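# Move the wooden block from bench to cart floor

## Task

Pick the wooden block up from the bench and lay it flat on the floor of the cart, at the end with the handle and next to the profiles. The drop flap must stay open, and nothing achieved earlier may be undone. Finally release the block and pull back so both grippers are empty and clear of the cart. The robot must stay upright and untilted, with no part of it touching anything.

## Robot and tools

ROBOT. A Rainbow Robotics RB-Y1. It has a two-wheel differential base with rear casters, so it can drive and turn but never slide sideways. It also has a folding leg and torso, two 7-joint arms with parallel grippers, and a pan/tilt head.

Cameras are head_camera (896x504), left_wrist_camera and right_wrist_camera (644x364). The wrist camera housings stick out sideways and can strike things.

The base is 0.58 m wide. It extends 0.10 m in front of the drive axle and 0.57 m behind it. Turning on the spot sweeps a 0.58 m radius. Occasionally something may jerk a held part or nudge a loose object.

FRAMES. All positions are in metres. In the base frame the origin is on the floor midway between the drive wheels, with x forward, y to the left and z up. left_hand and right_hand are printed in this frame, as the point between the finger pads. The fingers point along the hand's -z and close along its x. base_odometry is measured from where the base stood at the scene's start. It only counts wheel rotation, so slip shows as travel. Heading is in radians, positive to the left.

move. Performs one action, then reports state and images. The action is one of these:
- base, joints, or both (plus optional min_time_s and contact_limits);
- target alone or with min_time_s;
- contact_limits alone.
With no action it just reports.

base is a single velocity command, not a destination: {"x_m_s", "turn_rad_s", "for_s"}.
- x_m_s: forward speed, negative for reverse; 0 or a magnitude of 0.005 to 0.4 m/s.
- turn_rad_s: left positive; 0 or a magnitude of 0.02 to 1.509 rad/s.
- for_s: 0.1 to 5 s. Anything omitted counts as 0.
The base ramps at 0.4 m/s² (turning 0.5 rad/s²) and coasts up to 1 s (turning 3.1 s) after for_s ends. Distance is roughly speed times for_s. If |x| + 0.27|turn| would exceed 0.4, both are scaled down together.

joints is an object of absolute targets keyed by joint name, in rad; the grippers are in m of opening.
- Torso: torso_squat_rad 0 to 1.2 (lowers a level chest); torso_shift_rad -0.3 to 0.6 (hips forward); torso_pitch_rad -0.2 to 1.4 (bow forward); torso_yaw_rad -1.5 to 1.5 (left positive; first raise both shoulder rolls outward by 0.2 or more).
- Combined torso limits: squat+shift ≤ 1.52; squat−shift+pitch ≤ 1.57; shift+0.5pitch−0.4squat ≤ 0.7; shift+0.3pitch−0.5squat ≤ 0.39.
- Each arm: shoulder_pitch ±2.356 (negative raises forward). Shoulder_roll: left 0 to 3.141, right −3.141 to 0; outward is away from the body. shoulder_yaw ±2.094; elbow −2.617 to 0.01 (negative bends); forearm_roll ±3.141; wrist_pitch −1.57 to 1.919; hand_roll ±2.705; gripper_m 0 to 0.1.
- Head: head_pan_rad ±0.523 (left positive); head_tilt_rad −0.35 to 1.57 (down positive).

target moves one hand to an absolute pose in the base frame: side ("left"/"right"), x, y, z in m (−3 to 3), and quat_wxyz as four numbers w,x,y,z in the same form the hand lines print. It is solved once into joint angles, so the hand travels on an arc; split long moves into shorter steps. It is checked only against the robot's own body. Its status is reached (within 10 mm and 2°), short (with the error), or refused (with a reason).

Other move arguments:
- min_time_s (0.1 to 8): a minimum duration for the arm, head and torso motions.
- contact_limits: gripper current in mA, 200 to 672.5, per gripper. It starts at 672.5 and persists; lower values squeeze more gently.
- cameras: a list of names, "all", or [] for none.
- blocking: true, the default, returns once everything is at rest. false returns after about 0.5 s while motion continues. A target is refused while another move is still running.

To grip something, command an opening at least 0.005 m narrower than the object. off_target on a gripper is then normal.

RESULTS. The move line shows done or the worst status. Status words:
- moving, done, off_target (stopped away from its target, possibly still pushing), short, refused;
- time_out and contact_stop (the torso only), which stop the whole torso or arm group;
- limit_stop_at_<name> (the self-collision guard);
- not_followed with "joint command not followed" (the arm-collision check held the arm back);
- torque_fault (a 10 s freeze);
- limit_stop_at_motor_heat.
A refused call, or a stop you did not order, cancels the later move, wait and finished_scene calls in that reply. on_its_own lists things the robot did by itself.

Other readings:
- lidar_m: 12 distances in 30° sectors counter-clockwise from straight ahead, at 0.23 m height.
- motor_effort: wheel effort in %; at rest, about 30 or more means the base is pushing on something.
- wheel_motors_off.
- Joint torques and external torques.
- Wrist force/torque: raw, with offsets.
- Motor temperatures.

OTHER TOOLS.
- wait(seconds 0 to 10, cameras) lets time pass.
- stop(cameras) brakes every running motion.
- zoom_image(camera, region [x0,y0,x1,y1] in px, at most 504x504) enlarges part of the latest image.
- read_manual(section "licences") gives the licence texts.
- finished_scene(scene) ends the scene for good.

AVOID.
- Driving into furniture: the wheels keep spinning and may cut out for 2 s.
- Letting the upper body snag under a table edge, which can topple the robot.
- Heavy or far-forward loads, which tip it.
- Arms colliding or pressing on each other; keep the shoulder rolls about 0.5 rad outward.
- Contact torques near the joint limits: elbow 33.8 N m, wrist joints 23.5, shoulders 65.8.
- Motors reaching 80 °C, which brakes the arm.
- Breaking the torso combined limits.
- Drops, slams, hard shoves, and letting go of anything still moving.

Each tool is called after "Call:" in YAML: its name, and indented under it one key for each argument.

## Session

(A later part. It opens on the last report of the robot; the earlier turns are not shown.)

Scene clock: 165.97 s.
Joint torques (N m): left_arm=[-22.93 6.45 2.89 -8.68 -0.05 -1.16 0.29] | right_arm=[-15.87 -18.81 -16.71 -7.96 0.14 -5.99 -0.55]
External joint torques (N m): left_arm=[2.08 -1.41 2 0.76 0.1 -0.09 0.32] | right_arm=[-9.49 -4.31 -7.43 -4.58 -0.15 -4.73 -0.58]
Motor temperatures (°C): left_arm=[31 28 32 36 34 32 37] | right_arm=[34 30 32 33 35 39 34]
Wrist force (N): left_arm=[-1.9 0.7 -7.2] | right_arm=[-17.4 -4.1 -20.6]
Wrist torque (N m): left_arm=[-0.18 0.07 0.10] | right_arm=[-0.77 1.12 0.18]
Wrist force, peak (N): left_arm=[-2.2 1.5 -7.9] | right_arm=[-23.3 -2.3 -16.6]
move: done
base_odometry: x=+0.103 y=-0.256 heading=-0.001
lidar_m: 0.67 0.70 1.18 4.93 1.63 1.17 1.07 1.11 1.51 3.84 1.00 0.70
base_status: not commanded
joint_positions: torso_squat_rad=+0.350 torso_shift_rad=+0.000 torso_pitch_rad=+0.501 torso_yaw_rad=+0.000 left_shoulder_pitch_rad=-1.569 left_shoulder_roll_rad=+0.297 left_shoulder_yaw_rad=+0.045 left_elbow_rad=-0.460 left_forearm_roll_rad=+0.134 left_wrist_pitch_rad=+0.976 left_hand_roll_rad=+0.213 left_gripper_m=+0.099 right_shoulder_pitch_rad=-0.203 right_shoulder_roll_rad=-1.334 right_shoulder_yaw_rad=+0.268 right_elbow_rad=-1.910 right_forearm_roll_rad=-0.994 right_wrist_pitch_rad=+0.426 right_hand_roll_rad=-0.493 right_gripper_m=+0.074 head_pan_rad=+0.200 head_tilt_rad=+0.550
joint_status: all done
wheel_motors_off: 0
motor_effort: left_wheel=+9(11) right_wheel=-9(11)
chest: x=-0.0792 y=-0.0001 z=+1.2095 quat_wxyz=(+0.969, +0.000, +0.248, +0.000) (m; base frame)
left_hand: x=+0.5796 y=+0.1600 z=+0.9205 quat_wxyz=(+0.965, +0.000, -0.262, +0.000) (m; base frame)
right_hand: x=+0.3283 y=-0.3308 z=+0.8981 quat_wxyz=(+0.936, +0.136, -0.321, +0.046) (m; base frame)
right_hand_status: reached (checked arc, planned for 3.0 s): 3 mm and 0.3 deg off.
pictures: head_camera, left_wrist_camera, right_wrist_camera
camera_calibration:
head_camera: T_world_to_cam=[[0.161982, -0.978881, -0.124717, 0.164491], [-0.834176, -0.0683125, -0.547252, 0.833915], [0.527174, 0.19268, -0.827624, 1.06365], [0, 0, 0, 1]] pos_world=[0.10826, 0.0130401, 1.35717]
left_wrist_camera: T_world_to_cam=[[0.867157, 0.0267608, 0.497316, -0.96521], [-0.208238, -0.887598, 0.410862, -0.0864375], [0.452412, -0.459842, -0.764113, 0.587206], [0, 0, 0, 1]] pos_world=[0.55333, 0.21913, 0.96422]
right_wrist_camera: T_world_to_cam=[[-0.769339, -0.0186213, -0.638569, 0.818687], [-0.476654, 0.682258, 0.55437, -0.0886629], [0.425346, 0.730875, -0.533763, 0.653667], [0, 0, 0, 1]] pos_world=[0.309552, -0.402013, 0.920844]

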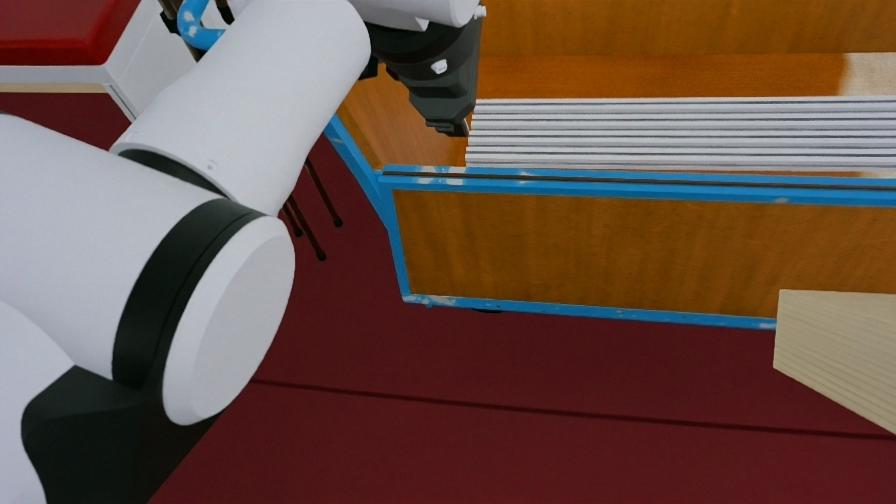

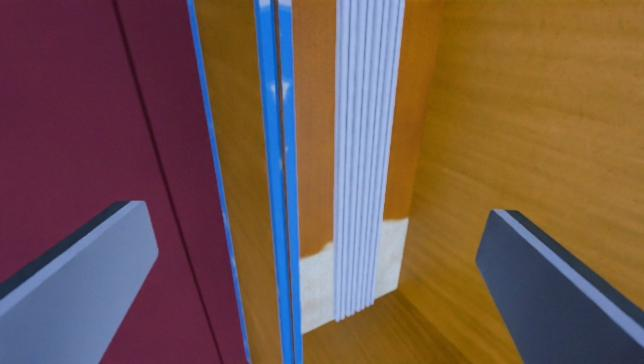

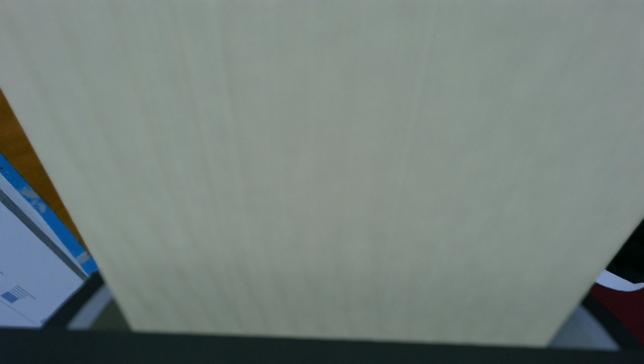

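Call:
move:
  target: {"side": "right", "x": 0.40, "y": -0.36, "z": 0.95, "quat_wxyz": [0.683, 0.183, -0.183, 0.683]}
  min_time_s: 3.5
  cameras: ["head_camera"]

Scene clock: 171.13 s.
Joint torques (N m): left_arm=[-22.8 6.47 2.68 -8.72 -0.05 -1.1 0.24] | right_arm=[-26.88 -21.05 -8.93 -3.28 -4.01 1.68 -0.3]
External joint torques (N m): left_arm=[2.21 -1.4 1.79 0.71 0.11 -0.03 0.27] | right_arm=[-9.84 -4.81 -3.19 -1.16 -3.24 1.53 -0.32]
Motor temperatures (°C): left_arm=[31 28 32 36 34 32 37] | right_arm=[34 30 32 33 35 38 34]
Wrist force (N): left_arm=[-2.5 1.2 -7.1] | right_arm=[-13.5 1.5 -22.9]
Wrist torque (N m): left_arm=[-0.27 0.01 0.11] | right_arm=[-0.71 0.88 0.17]
Wrist force, peak (N): left_arm=[-3.2 1.8 -7.6] | right_arm=[-12.6 1.6 -25.0]
move: done
base_odometry: x=+0.103 y=-0.256 heading=-0.001
lidar_m: 0.67 0.70 1.15 4.94 1.63 1.18 1.07 1.12 1.50 3.81 0.97 0.70
base_status: not commanded
joint_positions: torso_squat_rad=+0.350 torso_shift_rad=+0.000 torso_pitch_rad=+0.501 torso_yaw_rad=+0.000 left_shoulder_pitch_rad=-1.569 left_shoulder_roll_rad=+0.297 left_shoulder_yaw_rad=+0.045 left_elbow_rad=-0.460 left_forearm_roll_rad=+0.134 left_wrist_pitch_rad=+0.976 left_hand_roll_rad=+0.213 left_gripper_m=+0.099 right_shoulder_pitch_rad=-1.292 right_shoulder_roll_rad=-1.100 right_shoulder_yaw_rad=+0.643 right_elbow_rad=-0.635 right_forearm_roll_rad=-1.804 right_wrist_pitch_rad=+1.519 right_hand_roll_rad=+1.826 right_gripper_m=+0.074 head_pan_rad=+0.200 head_tilt_rad=+0.550
joint_status: all done
wheel_motors_off: 0
motor_effort: left_wheel=+10(11) right_wheel=-8(11)
chest: x=-0.0792 y=-0.0001 z=+1.2095 quat_wxyz=(+0.969, +0.000, +0.248, +0.000) (m; base frame)
left_hand: x=+0.5796 y=+0.1600 z=+0.9205 quat_wxyz=(+0.965, +0.000, -0.262, +0.000) (m; base frame)
right_hand: x=+0.3988 y=-0.3599 z=+0.9486 quat_wxyz=(+0.684, +0.183, -0.182, +0.683) (m; base frame)
right_hand_status: reached (checked arc, planned for 3.5 s): 2 mm and 0.2 deg off.
pictures: head_camera
camera_calibration:
head_camera: T_world_to_cam=[[0.162004, -0.978874, -0.124738, 0.164515], [-0.834175, -0.0683201, -0.547252, 0.833916], [0.527169, 0.19271, -0.82762, 1.06364], [0, 0, 0, 1]] pos_world=[0.10826, 0.0130389, 1.35717]

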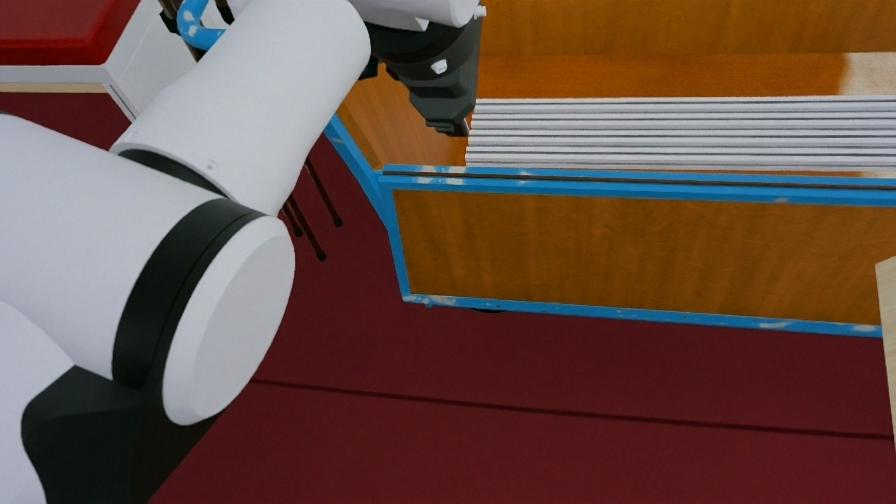

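Call:
move:
  joints: {"right_shoulder_pitch_rad": -0.203, "right_shoulder_roll_rad": -1.334, "right_shoulder_yaw_rad": 0.268, "right_elbow_rad": -1.8, "right_forearm_roll_rad": -0.994, "right_wrist_pitch_rad": 0.0, "right_hand_roll_rad": 1.094}
  min_time_s: 4

Scene clock: 181.07 s.
Joint torques (N m): left_arm=[-22.83 6.48 2.63 -8.7 -0.04 -1.03 0.18] | right_arm=[-14.69 -19.93 -19.54 -7.97 -0.19 -7.15 -0.45]
External joint torques (N m): left_arm=[2.18 -1.38 1.74 0.74 0.12 0.04 0.2] | right_arm=[-8 -4.73 -9.79 -4.87 -0.36 -5.43 -0.45]
Motor temperatures (°C): left_arm=[31 28 32 36 34 32 37] | right_arm=[35 31 32 32 36 38 34]
Wrist force (N): left_arm=[-1.3 1.3 -7.1] | right_arm=[-7.3 24.9 -13.2]
Wrist torque (N m): left_arm=[-0.28 0.15 0.14] | right_arm=[0.50 0.48 0.20]
Wrist force, peak (N): left_arm=[-2.9 2.1 -8.2] | right_arm=[-7.3 25.4 -13.3]
move: done
base_odometry: x=+0.103 y=-0.256 heading=-0.001
lidar_m: 0.66 0.69 1.17 4.95 1.64 1.16 1.08 1.12 1.49 3.81 0.99 0.69
base_status: not commanded
joint_positions: torso_squat_rad=+0.350 torso_shift_rad=+0.000 torso_pitch_rad=+0.501 torso_yaw_rad=+0.000 left_shoulder_pitch_rad=-1.569 left_shoulder_roll_rad=+0.297 left_shoulder_yaw_rad=+0.045 left_elbow_rad=-0.460 left_forearm_roll_rad=+0.134 left_wrist_pitch_rad=+0.976 left_hand_roll_rad=+0.213 left_gripper_m=+0.099 right_shoulder_pitch_rad=-0.201 right_shoulder_roll_rad=-1.333 right_shoulder_yaw_rad=+0.270 right_elbow_rad=-1.799 right_forearm_roll_rad=-0.994 right_wrist_pitch_rad=+0.001 right_hand_roll_rad=+1.094 right_gripper_m=+0.074 head_pan_rad=+0.200 head_tilt_rad=+0.550
joint_status: all done
wheel_motors_off: 0
motor_effort: left_wheel=+10(11) right_wheel=-8(11)
chest: x=-0.0792 y=-0.0001 z=+1.2095 quat_wxyz=(+0.969, +0.000, +0.248, +0.000) (m; base frame)
left_hand: x=+0.5796 y=+0.1600 z=+0.9205 quat_wxyz=(+0.965, +0.000, -0.262, +0.000) (m; base frame)
right_hand: x=+0.3826 y=-0.3433 z=+0.9537 quat_wxyz=(+0.583, -0.210, -0.470, +0.628) (m; base frame)
pictures: head_camera, left_wrist_camera, right_wrist_camera
camera_calibration:
head_camera: T_world_to_cam=[[0.161995, -0.978873, -0.124759, 0.164534], [-0.834175, -0.0682995, -0.547254, 0.833917], [0.527172, 0.192723, -0.827616, 1.06364], [0, 0, 0, 1]] pos_world=[0.10826, 0.0130261, 1.35717]
left_wrist_camera: T_world_to_cam=[[0.867158, 0.0267509, 0.497314, -0.965206], [-0.208225, -0.887618, 0.410824, -0.0863994], [0.452415, -0.459802, -0.764135, 0.587228], [0, 0, 0, 1]] pos_world=[0.553326, 0.219139, 0.964227]
right_wrist_camera: T_world_to_cam=[[0.267964, -0.924225, -0.272037, -0.161625], [-0.864145, -0.105725, -0.492012, 0.790631], [0.425968, 0.366921, -0.826995, 0.823828], [0, 0, 0, 1]] pos_world=[0.375605, -0.368068, 1.02633]

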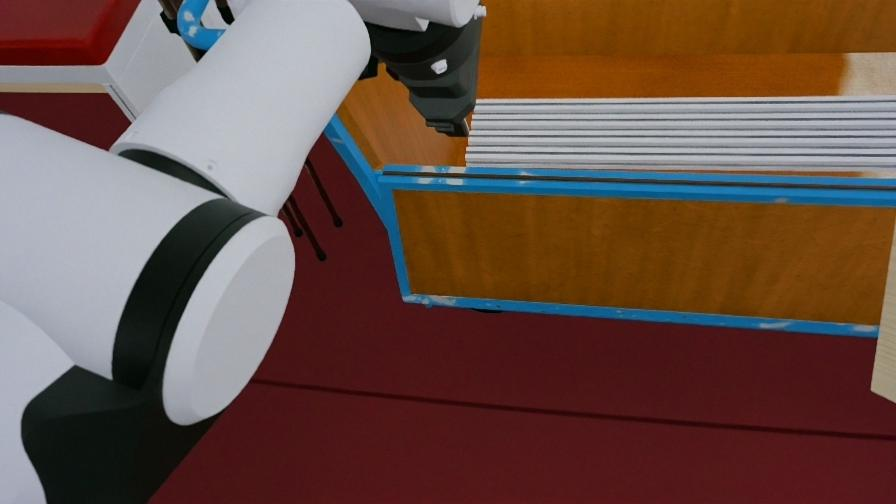

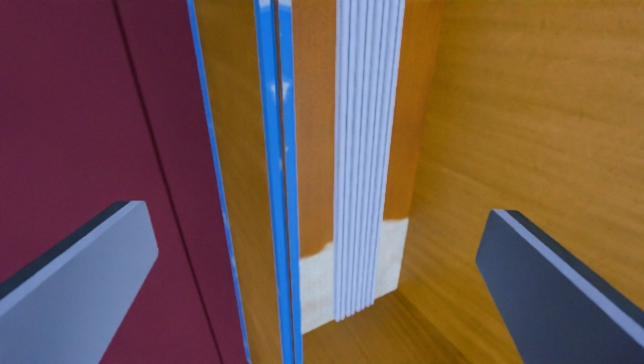

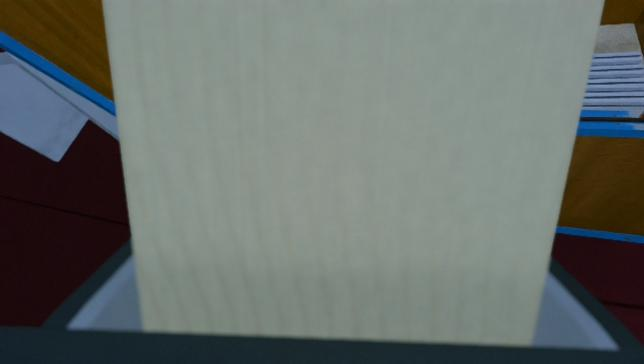

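Call:
move:
  joints: {"right_forearm_roll_rad": 1.0, "right_hand_roll_rad": -0.9}
  min_time_s: 2
  cameras: []

Call:
move:
  target: {"side": "right", "x": 0.36, "y": -0.36, "z": 0.97, "quat_wxyz": [0.683, 0.183, -0.183, 0.683]}
  min_time_s: 3
  cameras: ["head_camera"]

Scene clock: 184.43 s.
Joint torques (N m): left_arm=[-22.66 6.5 2.72 -8.73 -0.01 -1.09 0.11] | right_arm=[-14.45 -19.69 -19.48 -7.89 -0.61 3.8 -0.07]
External joint torques (N m): left_arm=[2.34 -1.37 1.83 0.7 0.14 -0.02 0.14] | right_arm=[-7.79 -4.79 -9.84 -4.64 -0.49 2.89 -0.08]
Motor temperatures (°C): left_arm=[31 28 31 36 34 32 37] | right_arm=[35 31 32 32 36 38 34]
Wrist force (N): left_arm=[-2.8 1.4 -6.4] | right_arm=[-7.2 25.2 -12.9]
Wrist torque (N m): left_arm=[-0.33 -0.03 0.13] | right_arm=[0.48 0.47 0.20]
Wrist force, peak (N): left_arm=[-2.7 1.3 -7.8] | right_arm=[-7.0 25.3 -13.1]
move: done
base_odometry: x=+0.103 y=-0.256 heading=-0.001
lidar_m: 0.66 0.69 1.17 4.95 1.63 1.18 1.07 1.11 1.50 3.82 1.00 0.70
base_status: not commanded
joint_positions: torso_squat_rad=+0.350 torso_shift_rad=+0.000 torso_pitch_rad=+0.501 torso_yaw_rad=+0.000 left_shoulder_pitch_rad=-1.569 left_shoulder_roll_rad=+0.297 left_shoulder_yaw_rad=+0.045 left_elbow_rad=-0.460 left_forearm_roll_rad=+0.134 left_wrist_pitch_rad=+0.976 left_hand_roll_rad=+0.213 left_gripper_m=+0.099 right_shoulder_pitch_rad=-0.201 right_shoulder_roll_rad=-1.333 right_shoulder_yaw_rad=+0.270 right_elbow_rad=-1.799 right_forearm_roll_rad=+1.000 right_wrist_pitch_rad=-0.001 right_hand_roll_rad=-0.900 right_gripper_m=+0.074 head_pan_rad=+0.200 head_tilt_rad=+0.550
joint_status: all done
wheel_motors_off: 0
motor_effort: left_wheel=+9(10) right_wheel=-8(9)
chest: x=-0.0792 y=-0.0001 z=+1.2095 quat_wxyz=(+0.969, +0.000, +0.248, +0.000) (m; base frame)
left_hand: x=+0.5796 y=+0.1600 z=+0.9205 quat_wxyz=(+0.965, +0.000, -0.262, +0.000) (m; base frame)
right_hand: x=+0.3826 y=-0.3431 z=+0.9538 quat_wxyz=(+0.583, -0.210, -0.470, +0.628) (m; base frame)
pictures: none
No camera images: "cameras" was empty.

Scene clock: 187.77 s.
Joint torques (N m): left_arm=[-22.64 6.38 2.72 -8.69 -0.06 -1.09 0.12] | right_arm=[-22.81 -23.59 -12.58 -1.42 -4.58 -1.36 -0.68]
External joint torques (N m): left_arm=[2.36 -1.48 1.83 0.74 0.09 -0.02 0.15] | right_arm=[-8.87 -5.87 -3.81 -0.63 -3.48 -1.28 -0.7]
Motor temperatures (°C): left_arm=[32 28 31 36 34 32 37] | right_arm=[35 31 32 32 36 38 34]
Wrist force (N): left_arm=[-2.0 2.2 -6.8] | right_arm=[-13.8 1.5 -23.4]
Wrist torque (N m): left_arm=[-0.40 0.05 0.13] | right_arm=[-1.09 0.86 0.45]
Wrist force, peak (N): left_arm=[-3.1 1.5 -7.8] | right_arm=[-9.7 22.7 -15.8]
move: done
base_odometry: x=+0.103 y=-0.256 heading=-0.001
lidar_m: 0.66 0.68 1.16 4.95 1.63 1.16 1.08 1.11 1.50 3.82 0.98 0.69
base_status: not commanded
joint_positions: torso_squat_rad=+0.350 torso_shift_rad=+0.000 torso_pitch_rad=+0.501 torso_yaw_rad=+0.000 left_shoulder_pitch_rad=-1.569 left_shoulder_roll_rad=+0.297 left_shoulder_yaw_rad=+0.045 left_elbow_rad=-0.460 left_forearm_roll_rad=+0.134 left_wrist_pitch_rad=+0.976 left_hand_roll_rad=+0.213 left_gripper_m=+0.099 right_shoulder_pitch_rad=-1.081 right_shoulder_roll_rad=-1.355 right_shoulder_yaw_rad=+0.681 right_elbow_rad=-1.105 right_forearm_roll_rad=+1.138 right_wrist_pitch_rad=-1.375 right_hand_roll_rad=-1.484 right_gripper_m=+0.074 head_pan_rad=+0.200 head_tilt_rad=+0.550
joint_status: all done
wheel_motors_off: 0
motor_effort: left_wheel=+10(11) right_wheel=-9(10)
chest: x=-0.0792 y=-0.0001 z=+1.2095 quat_wxyz=(+0.969, +0.000, +0.248, +0.000) (m; base frame)
left_hand: x=+0.5796 y=+0.1600 z=+0.9205 quat_wxyz=(+0.965, +0.000, -0.262, +0.000) (m; base frame)
right_hand: x=+0.3585 y=-0.3592 z=+0.9688 quat_wxyz=(+0.684, +0.181, -0.183, +0.682) (m; base frame)
right_hand_status: reached (checked arc, planned for 3.0 s): 2 mm and 0.2 deg off.
pictures: head_camera
camera_calibration:
head_camera: T_world_to_cam=[[0.161995, -0.978873, -0.12476, 0.164534], [-0.834175, -0.0682995, -0.547254, 0.833917], [0.527172, 0.192724, -0.827616, 1.06364], [0, 0, 0, 1]] pos_world=[0.10826, 0.0130261, 1.35717]

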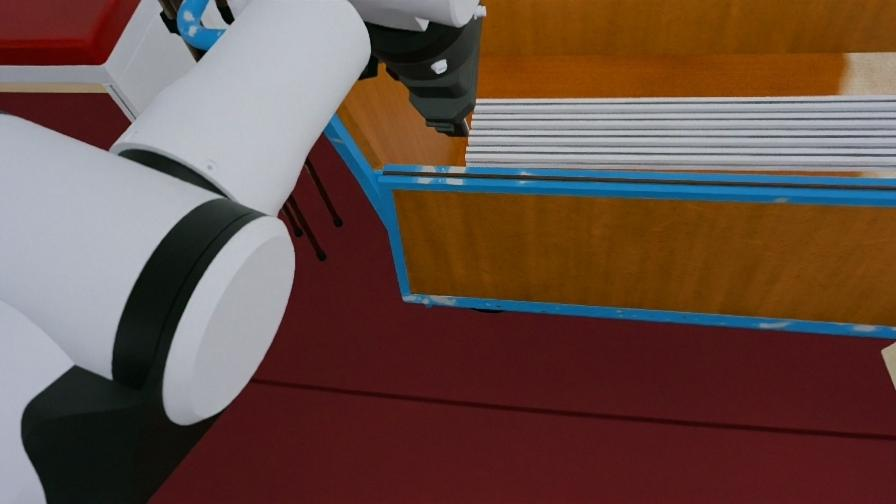

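Call:
move:
  target: {"side": "left", "x": 0.52, "y": 0.09, "z": 0.98, "quat_wxyz": [0.991, 0, -0.131, 0]}
  min_time_s: 1.5
  cameras: ["left_wrist_camera"]

Call:
move:
  base: {"x_m_s": 0.1, "for_s": 2.0}

Scene clock: 193.00 s.
Joint torques (N m): left_arm=[-23.38 4.94 0.68 -9.11 0.11 -0.43 0.19] | right_arm=[-22.94 -24.23 -13.28 -1.24 -4.55 -1.22 -0.74]
External joint torques (N m): left_arm=[1.88 -1.76 -0.43 0.08 0.26 0.14 0.2] | right_arm=[-9 -6.51 -4.51 -0.46 -3.44 -1.14 -0.77]
Motor temperatures (°C): left_arm=[32 28 31 36 34 32 37] | right_arm=[35 31 32 32 36 38 34]
Wrist force (N): left_arm=[-0.5 1.6 -7.7] | right_arm=[-13.6 2.4 -23.5]
Wrist torque (N m): left_arm=[-0.38 0.15 0.12] | right_arm=[-1.08 0.86 0.37]
Wrist force, peak (N): left_arm=[-1.5 2.5 -8.3] | right_arm=[-13.7 2.1 -23.8]
move: done
base_odometry: x=+0.103 y=-0.256 heading=-0.001
lidar_m: 0.67 0.70 1.17 4.95 1.64 1.16 1.07 1.11 1.50 3.81 1.00 0.69
base_status: not commanded
joint_positions: torso_squat_rad=+0.350 torso_shift_rad=+0.000 torso_pitch_rad=+0.501 torso_yaw_rad=+0.000 left_shoulder_pitch_rad=-1.673 left_shoulder_roll_rad=+0.215 left_shoulder_yaw_rad=+0.025 left_elbow_rad=-0.637 left_forearm_roll_rad=+0.145 left_wrist_pitch_rad=+1.507 left_hand_roll_rad=+0.324 left_gripper_m=+0.099 right_shoulder_pitch_rad=-1.081 right_shoulder_roll_rad=-1.355 right_shoulder_yaw_rad=+0.681 right_elbow_rad=-1.105 right_forearm_roll_rad=+1.138 right_wrist_pitch_rad=-1.375 right_hand_roll_rad=-1.484 right_gripper_m=+0.074 head_pan_rad=+0.200 head_tilt_rad=+0.550
joint_status: all done
wheel_motors_off: 0
motor_effort: left_wheel=+10(10) right_wheel=-9(10)
chest: x=-0.0792 y=-0.0001 z=+1.2095 quat_wxyz=(+0.969, +0.000, +0.248, +0.000) (m; base frame)
left_hand: x=+0.5196 y=+0.0901 z=+0.9803 quat_wxyz=(+0.992, +0.001, -0.127, +0.000) (m; base frame)
left_hand_status: reached (checked arc, planned for 1.5 s): 0 mm and 0.5 deg off.
right_hand: x=+0.3585 y=-0.3592 z=+0.9688 quat_wxyz=(+0.684, +0.181, -0.183, +0.682) (m; base frame)
pictures: left_wrist_camera
camera_calibration:
left_wrist_camera: T_world_to_cam=[[0.969722, 0.0272157, 0.242689, -0.744811], [-0.0875852, -0.8889, 0.449651, -0.286123], [0.227964, -0.457292, -0.859602, 0.837889], [0, 0, 0, 1]] pos_world=[0.506191, 0.149096, 1.02966]

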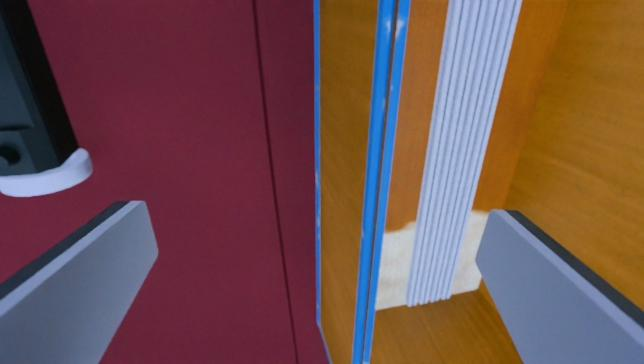

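Scene clock: 195.57 s.
Joint torques (N m): left_arm=[-23.63 5.22 0.73 -8.95 0.06 -0.69 0.15] | right_arm=[-21.91 -23.78 -13.33 -1.12 -4.47 -1.21 -0.66]
External joint torques (N m): left_arm=[1.62 -1.47 -0.37 0.23 0.2 -0.13 0.17] | right_arm=[-7.97 -6.06 -4.56 -0.33 -3.36 -1.13 -0.68]
Motor temperatures (°C): left_arm=[32 28 31 36 34 32 37] | right_arm=[35 31 32 32 36 37 34]
Wrist force (N): left_arm=[-1.1 1.6 -6.9] | right_arm=[-13.1 1.9 -23.2]
Wrist torque (N m): left_arm=[-0.32 0.08 0.10] | right_arm=[-1.04 0.93 0.37]
Wrist force, peak (N): left_arm=[-1.0 1.3 -8.5] | right_arm=[-14.2 -0.3 -23.9]
move: done
base_odometry: x=+0.303 y=-0.256 heading=-0.001
lidar_m: 0.47 0.48 1.01 4.46 1.93 1.38 1.27 1.33 1.77 4.50 0.69 0.49
base_status: done (sent for 2 of 2 s)
joint_positions: torso_squat_rad=+0.350 torso_shift_rad=+0.000 torso_pitch_rad=+0.501 torso_yaw_rad=+0.000 left_shoulder_pitch_rad=-1.673 left_shoulder_roll_rad=+0.215 left_shoulder_yaw_rad=+0.025 left_elbow_rad=-0.637 left_forearm_roll_rad=+0.145 left_wrist_pitch_rad=+1.507 left_hand_roll_rad=+0.324 left_gripper_m=+0.099 right_shoulder_pitch_rad=-1.081 right_shoulder_roll_rad=-1.356 right_shoulder_yaw_rad=+0.682 right_elbow_rad=-1.105 right_forearm_roll_rad=+1.138 right_wrist_pitch_rad=-1.375 right_hand_roll_rad=-1.484 right_gripper_m=+0.074 head_pan_rad=+0.200 head_tilt_rad=+0.550
joint_status: not commanded
wheel_motors_off: 0
motor_effort: left_wheel=+4(34) right_wheel=-6(21)
chest: x=-0.0792 y=-0.0001 z=+1.2095 quat_wxyz=(+0.969, +0.000, +0.248, +0.000) (m; base frame)
left_hand: x=+0.5197 y=+0.0901 z=+0.9802 quat_wxyz=(+0.992, +0.001, -0.127, +0.000) (m; base frame)
right_hand: x=+0.3586 y=-0.3592 z=+0.9688 quat_wxyz=(+0.684, +0.181, -0.183, +0.682) (m; base frame)
pictures: head_camera, left_wrist_camera, right_wrist_camera
camera_calibration:
head_camera: T_world_to_cam=[[0.161987, -0.978873, -0.124775, 0.164543], [-0.83424, -0.0683077, -0.547154, 0.833834], [0.527071, 0.192724, -0.82768, 1.06366], [0, 0, 0, 1]] pos_world=[0.10834, 0.0130312, 1.35714]
left_wrist_camera: T_world_to_cam=[[0.969745, 0.0271882, 0.242603, -0.744756], [-0.087572, -0.888894, 0.449665, -0.286127], [0.227874, -0.457305, -0.859619, 0.83788], [0, 0, 0, 1]] pos_world=[0.506236, 0.149079, 1.0296]
right_wrist_camera: T_world_to_cam=[[0.0274405, -0.853444, -0.520462, 0.186561], [-0.86289, -0.28307, 0.41868, -0.170799], [-0.504647, 0.437612, -0.744196, 1.13132], [0, 0, 0, 1]] pos_world=[0.418418, -0.384209, 1.01053]

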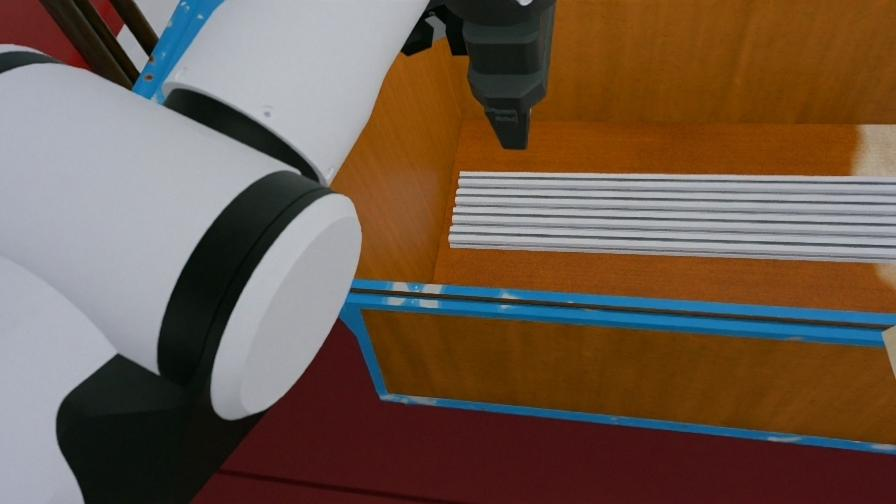

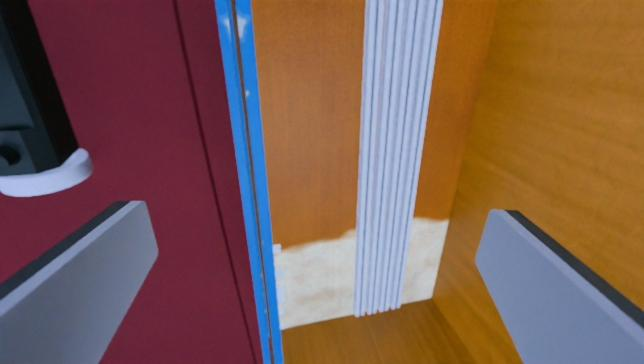

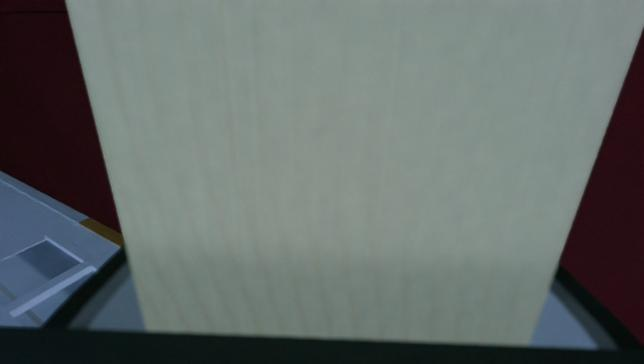

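Call:
move:
  base: {"x_m_s": -0.2, "for_s": 2.0}
  cameras: []

Call:
move:
  joints: {"left_shoulder_pitch_rad": 0.037, "left_shoulder_roll_rad": 0.4, "left_shoulder_yaw_rad": -0.04, "left_elbow_rad": -0.5, "left_forearm_roll_rad": 0.0, "left_wrist_pitch_rad": 0.0, "left_hand_roll_rad": 0.0}
  min_time_s: 3
  cameras: []

Call:
move:
  joints: {"torso_squat_rad": 0.9, "torso_shift_rad": 0.2, "torso_pitch_rad": 0.87, "torso_yaw_rad": 0.3, "head_tilt_rad": 0.2, "head_pan_rad": -0.3}
  cameras: ["head_camera"]

Scene clock: 228.50 s.
Joint torques (N m): left_arm=[-23.57 5.34 0.87 -8.83 -0.02 -0.74 0.17] | right_arm=[-21.63 -23.17 -13.6 -1.34 -4.55 -1.17 -0.71]
External joint torques (N m): left_arm=[1.69 -1.36 -0.23 0.35 0.12 -0.17 0.18] | right_arm=[-7.69 -5.45 -4.82 -0.56 -3.44 -1.1 -0.74]
Motor temperatures (°C): left_arm=[32 28 31 36 34 32 37] | right_arm=[35 32 32 31 36 37 34]
Wrist force (N): left_arm=[-0.6 1.3 -7.4] | right_arm=[-13.3 2.0 -23.0]
Wrist torque (N m): left_arm=[-0.26 0.08 0.09] | right_arm=[-0.98 0.92 0.36]
Wrist force, peak (N): left_arm=[-0.7 2.3 -8.5] | right_arm=[-13.8 0.9 -24.0]
move: done
base_odometry: x=-0.097 y=-0.256 heading=+0.000
lidar_m: 0.87 0.91 1.84 3.98 1.34 0.95 0.88 0.90 1.21 3.12 2.44 0.92
base_status: done (sent for 2 of 2 s)
joint_positions: torso_squat_rad=+0.350 torso_shift_rad=+0.000 torso_pitch_rad=+0.501 torso_yaw_rad=+0.000 left_shoulder_pitch_rad=-1.673 left_shoulder_roll_rad=+0.215 left_shoulder_yaw_rad=+0.025 left_elbow_rad=-0.637 left_forearm_roll_rad=+0.145 left_wrist_pitch_rad=+1.507 left_hand_roll_rad=+0.324 left_gripper_m=+0.099 right_shoulder_pitch_rad=-1.081 right_shoulder_roll_rad=-1.356 right_shoulder_yaw_rad=+0.682 right_elbow_rad=-1.105 right_forearm_roll_rad=+1.138 right_wrist_pitch_rad=-1.375 right_hand_roll_rad=-1.484 right_gripper_m=+0.074 head_pan_rad=+0.200 head_tilt_rad=+0.550
joint_status: not commanded
wheel_motors_off: 0
motor_effort: left_wheel=+9(32) right_wheel=-8(27)
chest: x=-0.0793 y=-0.0001 z=+1.2095 quat_wxyz=(+0.969, +0.000, +0.248, +0.000) (m; base frame)
left_hand: x=+0.5196 y=+0.0901 z=+0.9804 quat_wxyz=(+0.992, +0.001, -0.127, +0.000) (m; base frame)
right_hand: x=+0.3585 y=-0.3592 z=+0.9690 quat_wxyz=(+0.684, +0.181, -0.183, +0.682) (m; base frame)
pictures: none
No camera images: "cameras" was empty.

Scene clock: 231.80 s.
Joint torques (N m): left_arm=[8.08 7.65 1.54 1.9 -0.25 -0.21 -0.29] | right_arm=[-21.44 -23.35 -13.33 -1.54 -4.72 -1.17 -0.78]
External joint torques (N m): left_arm=[-1.75 -1.91 -0.37 -0.09 -0.28 -0.26 -0.29] | right_arm=[-7.5 -5.63 -4.55 -0.76 -3.61 -1.09 -0.81]
Motor temperatures (°C): left_arm=[32 28 31 36 34 32 37] | right_arm=[35 32 32 31 36 37 34]
Wrist force (N): left_arm=[1.4 -0.7 -7.0] | right_arm=[-12.9 1.8 -22.7]
Wrist torque (N m): left_arm=[-0.15 0.29 0.08] | right_arm=[-0.95 0.94 0.36]
Wrist force, peak (N): left_arm=[0.4 0.5 -8.6] | right_arm=[-14.4 1.9 -23.8]
move: done
base_odometry: x=-0.097 y=-0.256 heading=+0.000
lidar_m: 0.87 0.90 1.84 3.99 1.34 0.96 0.88 0.90 1.22 3.11 2.43 0.92
base_status: not commanded
joint_positions: torso_squat_rad=+0.350 torso_shift_rad=+0.000 torso_pitch_rad=+0.501 torso_yaw_rad=+0.000 left_shoulder_pitch_rad=+0.037 left_shoulder_roll_rad=+0.400 left_shoulder_yaw_rad=-0.040 left_elbow_rad=-0.500 left_forearm_roll_rad=+0.000 left_wrist_pitch_rad=+0.000 left_hand_roll_rad=+0.000 left_gripper_m=+0.099 right_shoulder_pitch_rad=-1.081 right_shoulder_roll_rad=-1.356 right_shoulder_yaw_rad=+0.682 right_elbow_rad=-1.105 right_forearm_roll_rad=+1.138 right_wrist_pitch_rad=-1.375 right_hand_roll_rad=-1.484 right_gripper_m=+0.074 head_pan_rad=+0.200 head_tilt_rad=+0.550
joint_status: all done
wheel_motors_off: 0
motor_effort: left_wheel=+10(10) right_wheel=-8(11)
chest: x=-0.0793 y=-0.0001 z=+1.2095 quat_wxyz=(+0.969, +0.000, +0.248, +0.000) (m; base frame)
left_hand: x=-0.1796 y=+0.4939 z=+0.5890 quat_wxyz=(+0.980, +0.166, +0.023, -0.110) (m; base frame)
right_hand: x=+0.3585 y=-0.3593 z=+0.9689 quat_wxyz=(+0.684, +0.181, -0.183, +0.682) (m; base frame)
pictures: none
No camera images: "cameras" was empty.

Scene clock: 234.60 s.
Joint torques (N m): left_arm=[16.87 10.61 2.53 5.53 -0.15 0.6 -0.23] | right_arm=[-17.28 -17.97 -11.56 -5.78 -5.93 -3.71 -0.33]
External joint torques (N m): left_arm=[-1.43 -2.28 -0.03 -0.17 -0.19 -0.2 -0.26] | right_arm=[-6.71 -3.08 -4.62 -3.21 -4.64 -2.97 -0.37]
Motor temperatures (°C): left_arm=[32 28 31 36 34 32 37] | right_arm=[35 32 32 31 36 37 34]
Wrist force (N): left_arm=[3.9 -1.5 -6.4] | right_arm=[-17.8 -8.2 -18.4]
Wrist torque (N m): left_arm=[-0.10 0.37 0.05] | right_arm=[-0.90 1.34 -0.02]
Wrist force, peak (N): left_arm=[4.3 -1.7 -7.1] | right_arm=[-19.4 -7.4 -21.0]
move: done
base_odometry: x=-0.097 y=-0.256 heading=+0.000
lidar_m: 0.86 0.89 1.85 3.99 1.36 0.95 0.88 0.91 1.21 3.11 2.44 0.92
base_status: not commanded
joint_positions: torso_squat_rad=+0.900 torso_shift_rad=+0.200 torso_pitch_rad=+0.870 torso_yaw_rad=+0.300 left_shoulder_pitch_rad=+0.037 left_shoulder_roll_rad=+0.400 left_shoulder_yaw_rad=-0.040 left_elbow_rad=-0.500 left_forearm_roll_rad=+0.000 left_wrist_pitch_rad=+0.000 left_hand_roll_rad=+0.000 left_gripper_m=+0.099 right_shoulder_pitch_rad=-1.082 right_shoulder_roll_rad=-1.356 right_shoulder_yaw_rad=+0.682 right_elbow_rad=-1.104 right_forearm_roll_rad=+1.138 right_wrist_pitch_rad=-1.374 right_hand_roll_rad=-1.484 right_gripper_m=+0.074 head_pan_rad=-0.300 head_tilt_rad=+0.200
joint_status: all done
wheel_motors_off: 0
motor_effort: left_wheel=+5(13) right_wheel=-5(10)
chest: x=+0.0951 y=+0.0000 z=+0.9065 quat_wxyz=(+0.897, +0.063, +0.417, +0.136) (m; base frame)
left_hand: x=-0.3225 y=+0.5339 z=+0.4826 quat_wxyz=(+0.945, +0.232, +0.229, -0.021) (m; base frame)
right_hand: x=+0.4711 y=-0.1959 z=+0.4601 quat_wxyz=(+0.602, +0.385, -0.098, +0.692) (m; base frame)
pictures: head_camera
camera_calibration:
head_camera: T_world_to_cam=[[-0.0126249, -0.999495, -0.029149, 0.0385049], [-0.848191, 0.0261427, -0.529045, 0.812651], [0.52954, 0.0180448, -0.848093, 0.67111], [0, 0, 0, 1]] pos_world=[0.334391, 0.00513056, 1.00021]

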